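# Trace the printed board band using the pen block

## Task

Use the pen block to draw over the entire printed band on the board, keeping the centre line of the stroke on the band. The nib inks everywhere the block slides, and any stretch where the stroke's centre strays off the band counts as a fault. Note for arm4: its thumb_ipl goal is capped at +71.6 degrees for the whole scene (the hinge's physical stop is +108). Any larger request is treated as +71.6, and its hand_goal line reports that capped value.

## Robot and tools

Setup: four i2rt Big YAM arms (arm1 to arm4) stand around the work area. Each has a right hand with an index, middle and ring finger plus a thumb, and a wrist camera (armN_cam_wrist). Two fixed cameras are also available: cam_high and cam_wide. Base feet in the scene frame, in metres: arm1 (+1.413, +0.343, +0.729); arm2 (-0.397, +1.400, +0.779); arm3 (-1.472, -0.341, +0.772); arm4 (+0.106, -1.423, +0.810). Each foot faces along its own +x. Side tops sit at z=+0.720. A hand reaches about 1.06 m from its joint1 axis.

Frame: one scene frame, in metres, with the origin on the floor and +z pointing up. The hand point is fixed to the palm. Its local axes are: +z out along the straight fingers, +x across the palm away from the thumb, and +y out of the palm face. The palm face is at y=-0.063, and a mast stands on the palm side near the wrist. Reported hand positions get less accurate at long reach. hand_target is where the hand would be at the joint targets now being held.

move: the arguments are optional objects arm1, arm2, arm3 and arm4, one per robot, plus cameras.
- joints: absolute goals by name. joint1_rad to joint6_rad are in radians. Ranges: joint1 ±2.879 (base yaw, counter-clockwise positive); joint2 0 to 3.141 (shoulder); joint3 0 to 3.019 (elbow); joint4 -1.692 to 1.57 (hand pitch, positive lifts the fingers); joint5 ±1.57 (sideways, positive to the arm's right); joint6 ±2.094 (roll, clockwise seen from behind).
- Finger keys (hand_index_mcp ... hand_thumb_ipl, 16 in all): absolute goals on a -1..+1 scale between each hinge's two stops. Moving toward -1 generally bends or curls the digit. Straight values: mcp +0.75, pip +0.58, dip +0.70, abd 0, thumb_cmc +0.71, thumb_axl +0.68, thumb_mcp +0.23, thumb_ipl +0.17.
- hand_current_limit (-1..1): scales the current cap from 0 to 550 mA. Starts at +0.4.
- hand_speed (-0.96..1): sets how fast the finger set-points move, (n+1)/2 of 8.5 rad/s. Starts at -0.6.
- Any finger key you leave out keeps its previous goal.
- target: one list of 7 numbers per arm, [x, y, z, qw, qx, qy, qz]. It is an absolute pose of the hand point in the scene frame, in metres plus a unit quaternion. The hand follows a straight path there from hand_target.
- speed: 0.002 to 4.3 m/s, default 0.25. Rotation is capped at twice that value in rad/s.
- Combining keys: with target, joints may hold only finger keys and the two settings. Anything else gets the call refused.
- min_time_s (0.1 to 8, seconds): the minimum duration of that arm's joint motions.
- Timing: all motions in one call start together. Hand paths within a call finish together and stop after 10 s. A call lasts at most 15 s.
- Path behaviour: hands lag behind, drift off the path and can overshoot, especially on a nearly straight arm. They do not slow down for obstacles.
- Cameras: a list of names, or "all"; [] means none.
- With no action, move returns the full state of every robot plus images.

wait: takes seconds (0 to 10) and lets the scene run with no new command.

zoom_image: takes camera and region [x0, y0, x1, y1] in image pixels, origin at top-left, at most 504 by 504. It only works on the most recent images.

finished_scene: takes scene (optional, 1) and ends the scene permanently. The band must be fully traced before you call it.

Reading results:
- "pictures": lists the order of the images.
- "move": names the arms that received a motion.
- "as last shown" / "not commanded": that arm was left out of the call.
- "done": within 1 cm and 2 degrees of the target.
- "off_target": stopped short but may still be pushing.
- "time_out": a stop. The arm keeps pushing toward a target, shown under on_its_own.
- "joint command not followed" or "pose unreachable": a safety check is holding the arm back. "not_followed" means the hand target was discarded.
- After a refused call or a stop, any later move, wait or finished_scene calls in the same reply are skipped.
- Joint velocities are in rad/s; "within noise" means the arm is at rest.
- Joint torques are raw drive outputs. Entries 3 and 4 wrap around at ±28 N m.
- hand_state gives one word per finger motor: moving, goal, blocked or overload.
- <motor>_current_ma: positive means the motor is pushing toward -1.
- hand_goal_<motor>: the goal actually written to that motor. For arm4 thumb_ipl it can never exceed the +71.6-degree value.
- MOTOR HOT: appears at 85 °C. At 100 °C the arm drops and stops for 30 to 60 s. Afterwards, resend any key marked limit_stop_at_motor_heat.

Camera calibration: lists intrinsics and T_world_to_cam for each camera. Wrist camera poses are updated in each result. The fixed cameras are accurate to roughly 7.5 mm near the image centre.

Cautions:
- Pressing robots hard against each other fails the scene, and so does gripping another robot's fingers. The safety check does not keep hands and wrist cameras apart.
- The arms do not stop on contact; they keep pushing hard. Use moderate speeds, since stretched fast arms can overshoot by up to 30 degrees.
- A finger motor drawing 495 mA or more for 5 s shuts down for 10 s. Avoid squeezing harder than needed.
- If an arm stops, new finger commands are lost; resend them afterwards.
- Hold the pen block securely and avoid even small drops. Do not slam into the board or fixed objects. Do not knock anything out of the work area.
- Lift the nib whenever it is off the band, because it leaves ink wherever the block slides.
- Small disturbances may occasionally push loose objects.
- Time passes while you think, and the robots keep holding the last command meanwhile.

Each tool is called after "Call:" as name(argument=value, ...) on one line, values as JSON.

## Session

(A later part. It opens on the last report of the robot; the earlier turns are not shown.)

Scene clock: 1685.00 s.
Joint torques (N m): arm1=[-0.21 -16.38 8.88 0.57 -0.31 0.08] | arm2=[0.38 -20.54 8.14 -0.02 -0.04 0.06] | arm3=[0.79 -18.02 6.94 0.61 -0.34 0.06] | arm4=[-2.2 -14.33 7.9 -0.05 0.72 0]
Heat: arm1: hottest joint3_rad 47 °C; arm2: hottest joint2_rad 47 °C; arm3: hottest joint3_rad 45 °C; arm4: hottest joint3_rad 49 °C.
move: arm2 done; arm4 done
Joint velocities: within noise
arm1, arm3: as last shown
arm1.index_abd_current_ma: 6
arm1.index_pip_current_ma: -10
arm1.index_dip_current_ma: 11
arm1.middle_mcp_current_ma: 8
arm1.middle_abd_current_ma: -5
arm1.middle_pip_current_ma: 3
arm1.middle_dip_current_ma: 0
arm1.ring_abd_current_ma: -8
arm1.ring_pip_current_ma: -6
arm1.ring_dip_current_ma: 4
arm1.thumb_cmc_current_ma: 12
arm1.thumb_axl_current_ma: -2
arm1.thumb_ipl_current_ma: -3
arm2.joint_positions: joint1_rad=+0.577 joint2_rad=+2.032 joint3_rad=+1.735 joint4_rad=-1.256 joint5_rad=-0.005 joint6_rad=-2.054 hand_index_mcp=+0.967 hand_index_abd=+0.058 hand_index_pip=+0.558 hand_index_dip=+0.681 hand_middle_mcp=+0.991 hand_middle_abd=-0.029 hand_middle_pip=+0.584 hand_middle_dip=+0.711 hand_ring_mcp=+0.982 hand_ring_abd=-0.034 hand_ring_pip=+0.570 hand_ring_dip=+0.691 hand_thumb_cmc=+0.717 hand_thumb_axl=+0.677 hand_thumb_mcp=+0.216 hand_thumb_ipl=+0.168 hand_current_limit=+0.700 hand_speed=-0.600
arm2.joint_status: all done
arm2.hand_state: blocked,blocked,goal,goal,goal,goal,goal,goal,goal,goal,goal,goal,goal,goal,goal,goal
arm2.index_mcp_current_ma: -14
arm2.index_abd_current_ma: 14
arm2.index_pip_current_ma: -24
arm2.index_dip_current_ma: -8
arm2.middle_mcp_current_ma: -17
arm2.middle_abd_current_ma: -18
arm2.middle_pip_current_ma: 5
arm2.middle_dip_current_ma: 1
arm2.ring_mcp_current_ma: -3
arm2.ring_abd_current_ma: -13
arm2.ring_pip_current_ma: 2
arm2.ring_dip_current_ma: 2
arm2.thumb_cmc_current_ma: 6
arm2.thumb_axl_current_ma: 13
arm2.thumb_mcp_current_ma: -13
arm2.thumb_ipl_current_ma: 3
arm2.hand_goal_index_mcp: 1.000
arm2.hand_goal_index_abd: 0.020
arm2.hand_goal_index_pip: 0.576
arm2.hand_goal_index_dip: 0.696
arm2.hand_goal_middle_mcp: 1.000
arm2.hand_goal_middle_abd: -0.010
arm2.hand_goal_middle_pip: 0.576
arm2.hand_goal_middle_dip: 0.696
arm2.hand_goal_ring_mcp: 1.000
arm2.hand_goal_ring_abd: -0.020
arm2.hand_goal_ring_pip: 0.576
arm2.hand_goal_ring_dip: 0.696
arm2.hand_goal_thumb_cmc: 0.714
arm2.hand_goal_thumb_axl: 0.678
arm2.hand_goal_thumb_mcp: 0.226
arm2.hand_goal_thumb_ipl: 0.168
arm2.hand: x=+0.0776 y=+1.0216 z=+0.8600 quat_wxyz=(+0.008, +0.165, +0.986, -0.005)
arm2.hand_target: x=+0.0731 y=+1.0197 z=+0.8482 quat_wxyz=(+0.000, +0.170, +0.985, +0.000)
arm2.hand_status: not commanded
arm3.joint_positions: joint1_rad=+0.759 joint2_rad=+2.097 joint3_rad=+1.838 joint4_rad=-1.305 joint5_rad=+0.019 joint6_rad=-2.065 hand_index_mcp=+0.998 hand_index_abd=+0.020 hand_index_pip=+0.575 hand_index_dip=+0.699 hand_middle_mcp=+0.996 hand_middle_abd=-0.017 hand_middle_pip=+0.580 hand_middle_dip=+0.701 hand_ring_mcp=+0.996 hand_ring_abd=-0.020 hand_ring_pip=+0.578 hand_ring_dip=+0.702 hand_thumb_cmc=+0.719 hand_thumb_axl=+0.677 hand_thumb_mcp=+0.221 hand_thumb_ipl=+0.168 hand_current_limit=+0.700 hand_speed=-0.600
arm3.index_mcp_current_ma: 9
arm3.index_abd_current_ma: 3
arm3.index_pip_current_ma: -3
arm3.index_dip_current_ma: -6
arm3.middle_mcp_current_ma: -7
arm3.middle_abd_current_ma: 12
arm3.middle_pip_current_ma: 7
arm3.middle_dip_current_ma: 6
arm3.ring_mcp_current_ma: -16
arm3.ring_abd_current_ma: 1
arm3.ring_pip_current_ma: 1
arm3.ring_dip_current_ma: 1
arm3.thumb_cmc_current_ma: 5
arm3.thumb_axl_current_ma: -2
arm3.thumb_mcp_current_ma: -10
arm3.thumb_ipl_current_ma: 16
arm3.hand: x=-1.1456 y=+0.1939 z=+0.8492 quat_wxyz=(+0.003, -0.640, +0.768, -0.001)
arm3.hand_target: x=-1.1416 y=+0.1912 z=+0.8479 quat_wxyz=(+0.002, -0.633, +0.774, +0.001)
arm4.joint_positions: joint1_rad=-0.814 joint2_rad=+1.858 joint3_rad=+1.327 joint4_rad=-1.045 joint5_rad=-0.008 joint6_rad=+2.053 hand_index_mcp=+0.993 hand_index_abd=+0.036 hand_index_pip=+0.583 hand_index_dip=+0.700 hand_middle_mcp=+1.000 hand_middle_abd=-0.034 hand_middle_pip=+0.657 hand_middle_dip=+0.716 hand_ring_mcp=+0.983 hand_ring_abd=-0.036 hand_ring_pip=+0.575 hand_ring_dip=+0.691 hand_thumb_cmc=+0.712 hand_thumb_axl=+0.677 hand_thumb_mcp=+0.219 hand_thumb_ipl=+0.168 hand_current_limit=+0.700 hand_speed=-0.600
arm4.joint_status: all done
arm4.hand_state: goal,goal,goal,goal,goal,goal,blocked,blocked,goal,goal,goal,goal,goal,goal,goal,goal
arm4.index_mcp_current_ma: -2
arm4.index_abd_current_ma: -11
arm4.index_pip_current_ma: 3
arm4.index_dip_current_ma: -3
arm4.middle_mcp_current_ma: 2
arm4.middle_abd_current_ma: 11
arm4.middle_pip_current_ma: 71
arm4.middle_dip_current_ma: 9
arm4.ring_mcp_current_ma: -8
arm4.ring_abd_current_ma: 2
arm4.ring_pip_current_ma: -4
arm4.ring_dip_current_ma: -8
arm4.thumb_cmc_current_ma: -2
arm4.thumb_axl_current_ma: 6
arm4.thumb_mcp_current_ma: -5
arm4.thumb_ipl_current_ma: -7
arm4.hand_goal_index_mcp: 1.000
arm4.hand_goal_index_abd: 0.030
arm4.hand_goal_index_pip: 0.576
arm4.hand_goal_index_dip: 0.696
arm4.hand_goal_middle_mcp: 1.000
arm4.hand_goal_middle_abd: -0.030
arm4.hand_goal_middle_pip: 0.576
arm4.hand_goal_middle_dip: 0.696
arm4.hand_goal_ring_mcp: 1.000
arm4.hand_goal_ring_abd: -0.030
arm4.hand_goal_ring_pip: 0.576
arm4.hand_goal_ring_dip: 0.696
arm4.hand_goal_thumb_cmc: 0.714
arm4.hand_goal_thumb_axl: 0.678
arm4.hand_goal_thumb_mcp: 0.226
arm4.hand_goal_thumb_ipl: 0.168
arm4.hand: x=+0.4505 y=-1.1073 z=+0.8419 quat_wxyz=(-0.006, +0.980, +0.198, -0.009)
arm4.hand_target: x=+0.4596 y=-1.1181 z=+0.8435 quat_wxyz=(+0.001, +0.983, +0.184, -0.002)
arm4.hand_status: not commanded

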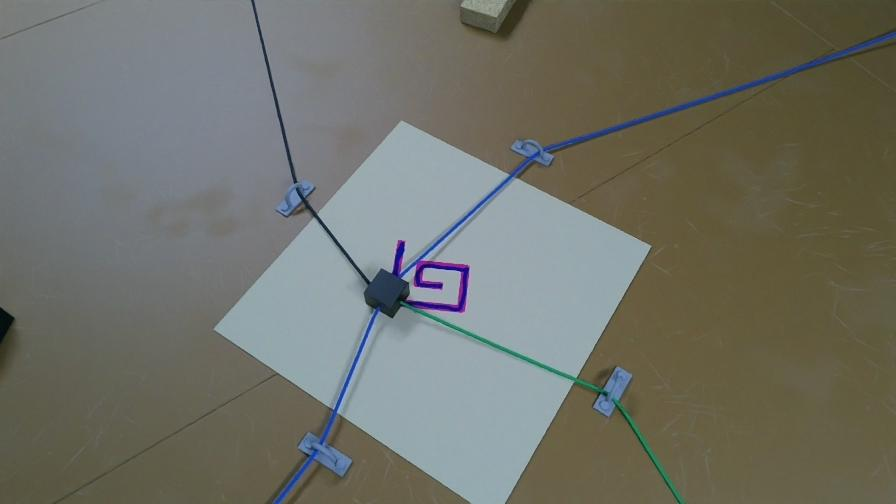

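Call:
move(arm4={"joints": {"joint1_rad": -0.79}, "min_time_s": 2.5}, arm1={"joints": {"joint1_rad": 0.71}, "min_time_s": 2.0}, cameras=["cam_high", "cam_wide"])

Call:
zoom_image(camera="cam_high", region=[362, 260, 418, 316])

Call:
zoom_image(camera="cam_high", region=[380, 235, 480, 320])

Scene clock: 1696.83 s.
Joint torques (N m): arm1=[-0.73 -16.38 8.91 0.55 -0.23 0.07] | arm2=[0.38 -20.54 8.14 -0.03 -0.03 0.06] | arm3=[0.73 -18.02 6.91 0.59 -0.32 0.04] | arm4=[0.03 -14.39 7.91 -0.03 0.21 0]
Heat: arm1: hottest joint3_rad 47 °C; arm2: hottest joint2_rad 47 °C; arm3: hottest joint3_rad 45 °C; arm4: hottest joint3_rad 49 °C.
move: arm1 done; arm4 done
Joint velocities: within noise
arm1.joint_positions: joint1_rad=+0.719 joint2_rad=+1.828 joint3_rad=+1.540 joint4_rad=-1.267 joint5_rad=+0.040 joint6_rad=-2.091 hand_index_mcp=+0.991 hand_index_abd=+0.032 hand_index_pip=+0.579 hand_index_dip=+0.695 hand_middle_mcp=+0.994 hand_middle_abd=-0.021 hand_middle_pip=+0.581 hand_middle_dip=+0.705 hand_ring_mcp=+0.991 hand_ring_abd=-0.026 hand_ring_pip=+0.574 hand_ring_dip=+0.691 hand_thumb_cmc=+0.722 hand_thumb_axl=+0.677 hand_thumb_mcp=+0.220 hand_thumb_ipl=+0.168 hand_current_limit=+0.700 hand_speed=-0.600
arm1.joint_status: all done
arm1.hand_state: goal,goal,goal,goal,goal,goal,goal,goal,goal,goal,goal,goal,goal,goal,goal,goal
arm1.index_mcp_current_ma: 8
arm1.index_abd_current_ma: 3
arm1.index_pip_current_ma: -5
arm1.index_dip_current_ma: 8
arm1.middle_mcp_current_ma: 13
arm1.middle_abd_current_ma: -2
arm1.middle_pip_current_ma: 5
arm1.middle_dip_current_ma: -1
arm1.ring_mcp_current_ma: -2
arm1.ring_abd_current_ma: -8
arm1.ring_pip_current_ma: -6
arm1.ring_dip_current_ma: 6
arm1.thumb_cmc_current_ma: 11
arm1.thumb_axl_current_ma: 0
arm1.thumb_mcp_current_ma: -8
arm1.thumb_ipl_current_ma: 0
arm1.hand_goal_index_mcp: 1.000
arm1.hand_goal_index_abd: 0.020
arm1.hand_goal_index_pip: 0.576
arm1.hand_goal_index_dip: 0.696
arm1.hand_goal_middle_mcp: 1.000
arm1.hand_goal_middle_abd: -0.010
arm1.hand_goal_middle_pip: 0.576
arm1.hand_goal_middle_dip: 0.696
arm1.hand_goal_ring_mcp: 1.000
arm1.hand_goal_ring_abd: -0.020
arm1.hand_goal_ring_pip: 0.576
arm1.hand_goal_ring_dip: 0.696
arm1.hand_goal_thumb_cmc: 0.714
arm1.hand_goal_thumb_axl: 0.678
arm1.hand_goal_thumb_mcp: 0.226
arm1.hand_goal_thumb_ipl: 0.168
arm1.hand: x=+1.0473 y=-0.0494 z=+0.8516 quat_wxyz=(+0.016, -0.826, -0.563, +0.011)
arm1.hand_target: x=+1.0468 y=-0.0445 z=+0.8421 quat_wxyz=(+0.016, -0.831, -0.557, +0.000)
arm1.hand_status: not commanded
arm2, arm3: as last shown
arm2.index_mcp_current_ma: -33
arm2.index_abd_current_ma: 30
arm2.index_pip_current_ma: -15
arm2.index_dip_current_ma: -5
arm2.middle_mcp_current_ma: 11
arm2.middle_abd_current_ma: -8
arm2.middle_pip_current_ma: -9
arm2.middle_dip_current_ma: 5
arm2.ring_mcp_current_ma: -20
arm2.ring_abd_current_ma: -4
arm2.ring_pip_current_ma: 5
arm2.ring_dip_current_ma: 10
arm2.thumb_cmc_current_ma: 2
arm2.thumb_axl_current_ma: 0
arm2.thumb_mcp_current_ma: -3
arm2.thumb_ipl_current_ma: -5
arm3.index_mcp_current_ma: -1
arm3.index_abd_current_ma: 9
arm3.index_pip_current_ma: -2
arm3.index_dip_current_ma: 7
arm3.middle_mcp_current_ma: -6
arm3.middle_abd_current_ma: 5
arm3.middle_pip_current_ma: 8
arm3.middle_dip_current_ma: 3
arm3.ring_mcp_current_ma: -4
arm3.ring_abd_current_ma: -4
arm3.ring_pip_current_ma: -6
arm3.ring_dip_current_ma: 6
arm3.thumb_cmc_current_ma: -6
arm3.thumb_axl_current_ma: 1
arm3.thumb_mcp_current_ma: -2
arm3.thumb_ipl_current_ma: 7
arm4.joint_positions: joint1_rad=-0.798 joint2_rad=+1.858 joint3_rad=+1.327 joint4_rad=-1.045 joint5_rad=+0.006 joint6_rad=+2.053 hand_index_mcp=+0.993 hand_index_abd=+0.036 hand_index_pip=+0.583 hand_index_dip=+0.700 hand_middle_mcp=+1.000 hand_middle_abd=-0.040 hand_middle_pip=+0.644 hand_middle_dip=+0.716 hand_ring_mcp=+0.979 hand_ring_abd=-0.044 hand_ring_pip=+0.568 hand_ring_dip=+0.687 hand_thumb_cmc=+0.712 hand_thumb_axl=+0.677 hand_thumb_mcp=+0.219 hand_thumb_ipl=+0.168 hand_current_limit=+0.700 hand_speed=-0.600
arm4.joint_status: all done
arm4.hand_state: goal,goal,goal,goal,goal,goal,blocked,goal,blocked,goal,goal,goal,goal,goal,goal,goal
arm4.index_mcp_current_ma: 2
arm4.index_abd_current_ma: -4
arm4.index_pip_current_ma: -7
arm4.index_dip_current_ma: 0
arm4.middle_mcp_current_ma: 9
arm4.middle_abd_current_ma: -3
arm4.middle_pip_current_ma: 62
arm4.middle_dip_current_ma: 14
arm4.ring_mcp_current_ma: -13
arm4.ring_abd_current_ma: 0
arm4.ring_pip_current_ma: -23
arm4.ring_dip_current_ma: -19
arm4.thumb_cmc_current_ma: 10
arm4.thumb_axl_current_ma: 0
arm4.thumb_mcp_current_ma: 8
arm4.thumb_ipl_current_ma: -6
arm4.hand_goal_index_mcp: 1.000
arm4.hand_goal_index_abd: 0.030
arm4.hand_goal_index_pip: 0.576
arm4.hand_goal_index_dip: 0.696
arm4.hand_goal_middle_mcp: 1.000
arm4.hand_goal_middle_abd: -0.030
arm4.hand_goal_middle_pip: 0.576
arm4.hand_goal_middle_dip: 0.696
arm4.hand_goal_ring_mcp: 1.000
arm4.hand_goal_ring_abd: -0.030
arm4.hand_goal_ring_pip: 0.576
arm4.hand_goal_ring_dip: 0.696
arm4.hand_goal_thumb_cmc: 0.714
arm4.hand_goal_thumb_axl: 0.678
arm4.hand_goal_thumb_mcp: 0.226
arm4.hand_goal_thumb_ipl: 0.168
arm4.hand: x=+0.4475 y=-1.1034 z=+0.8429 quat_wxyz=(+0.000, +0.979, +0.206, -0.004)
arm4.hand_target: x=+0.4448 y=-1.1018 z=+0.8437 quat_wxyz=(+0.001, +0.978, +0.207, -0.002)
arm4.hand_status: not commanded

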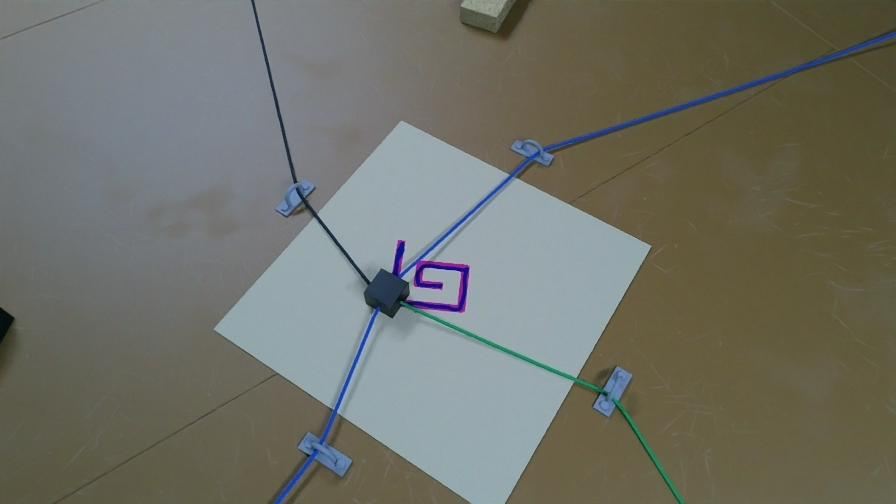

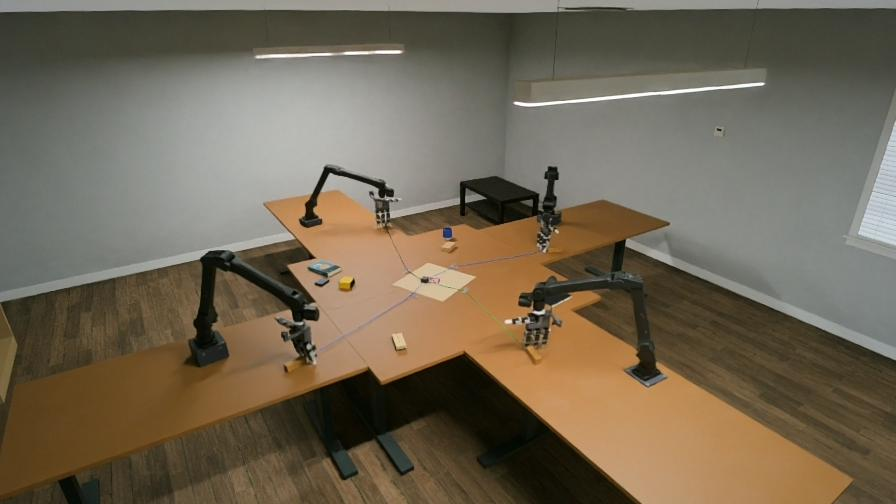

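Scaled by 9.000.

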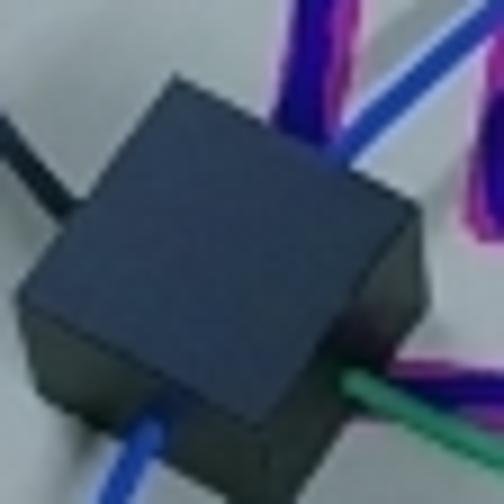

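Scaled by 5.040.

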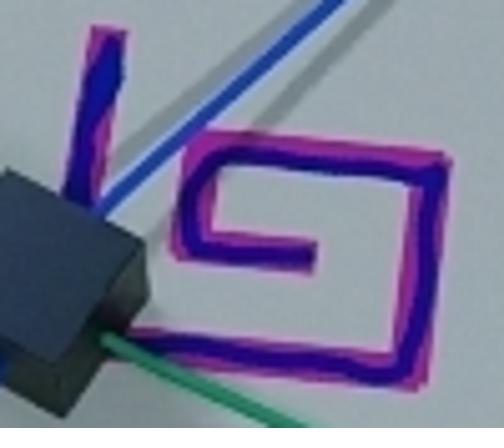

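Call:
finished_scene()

The scene is finished: the task was done.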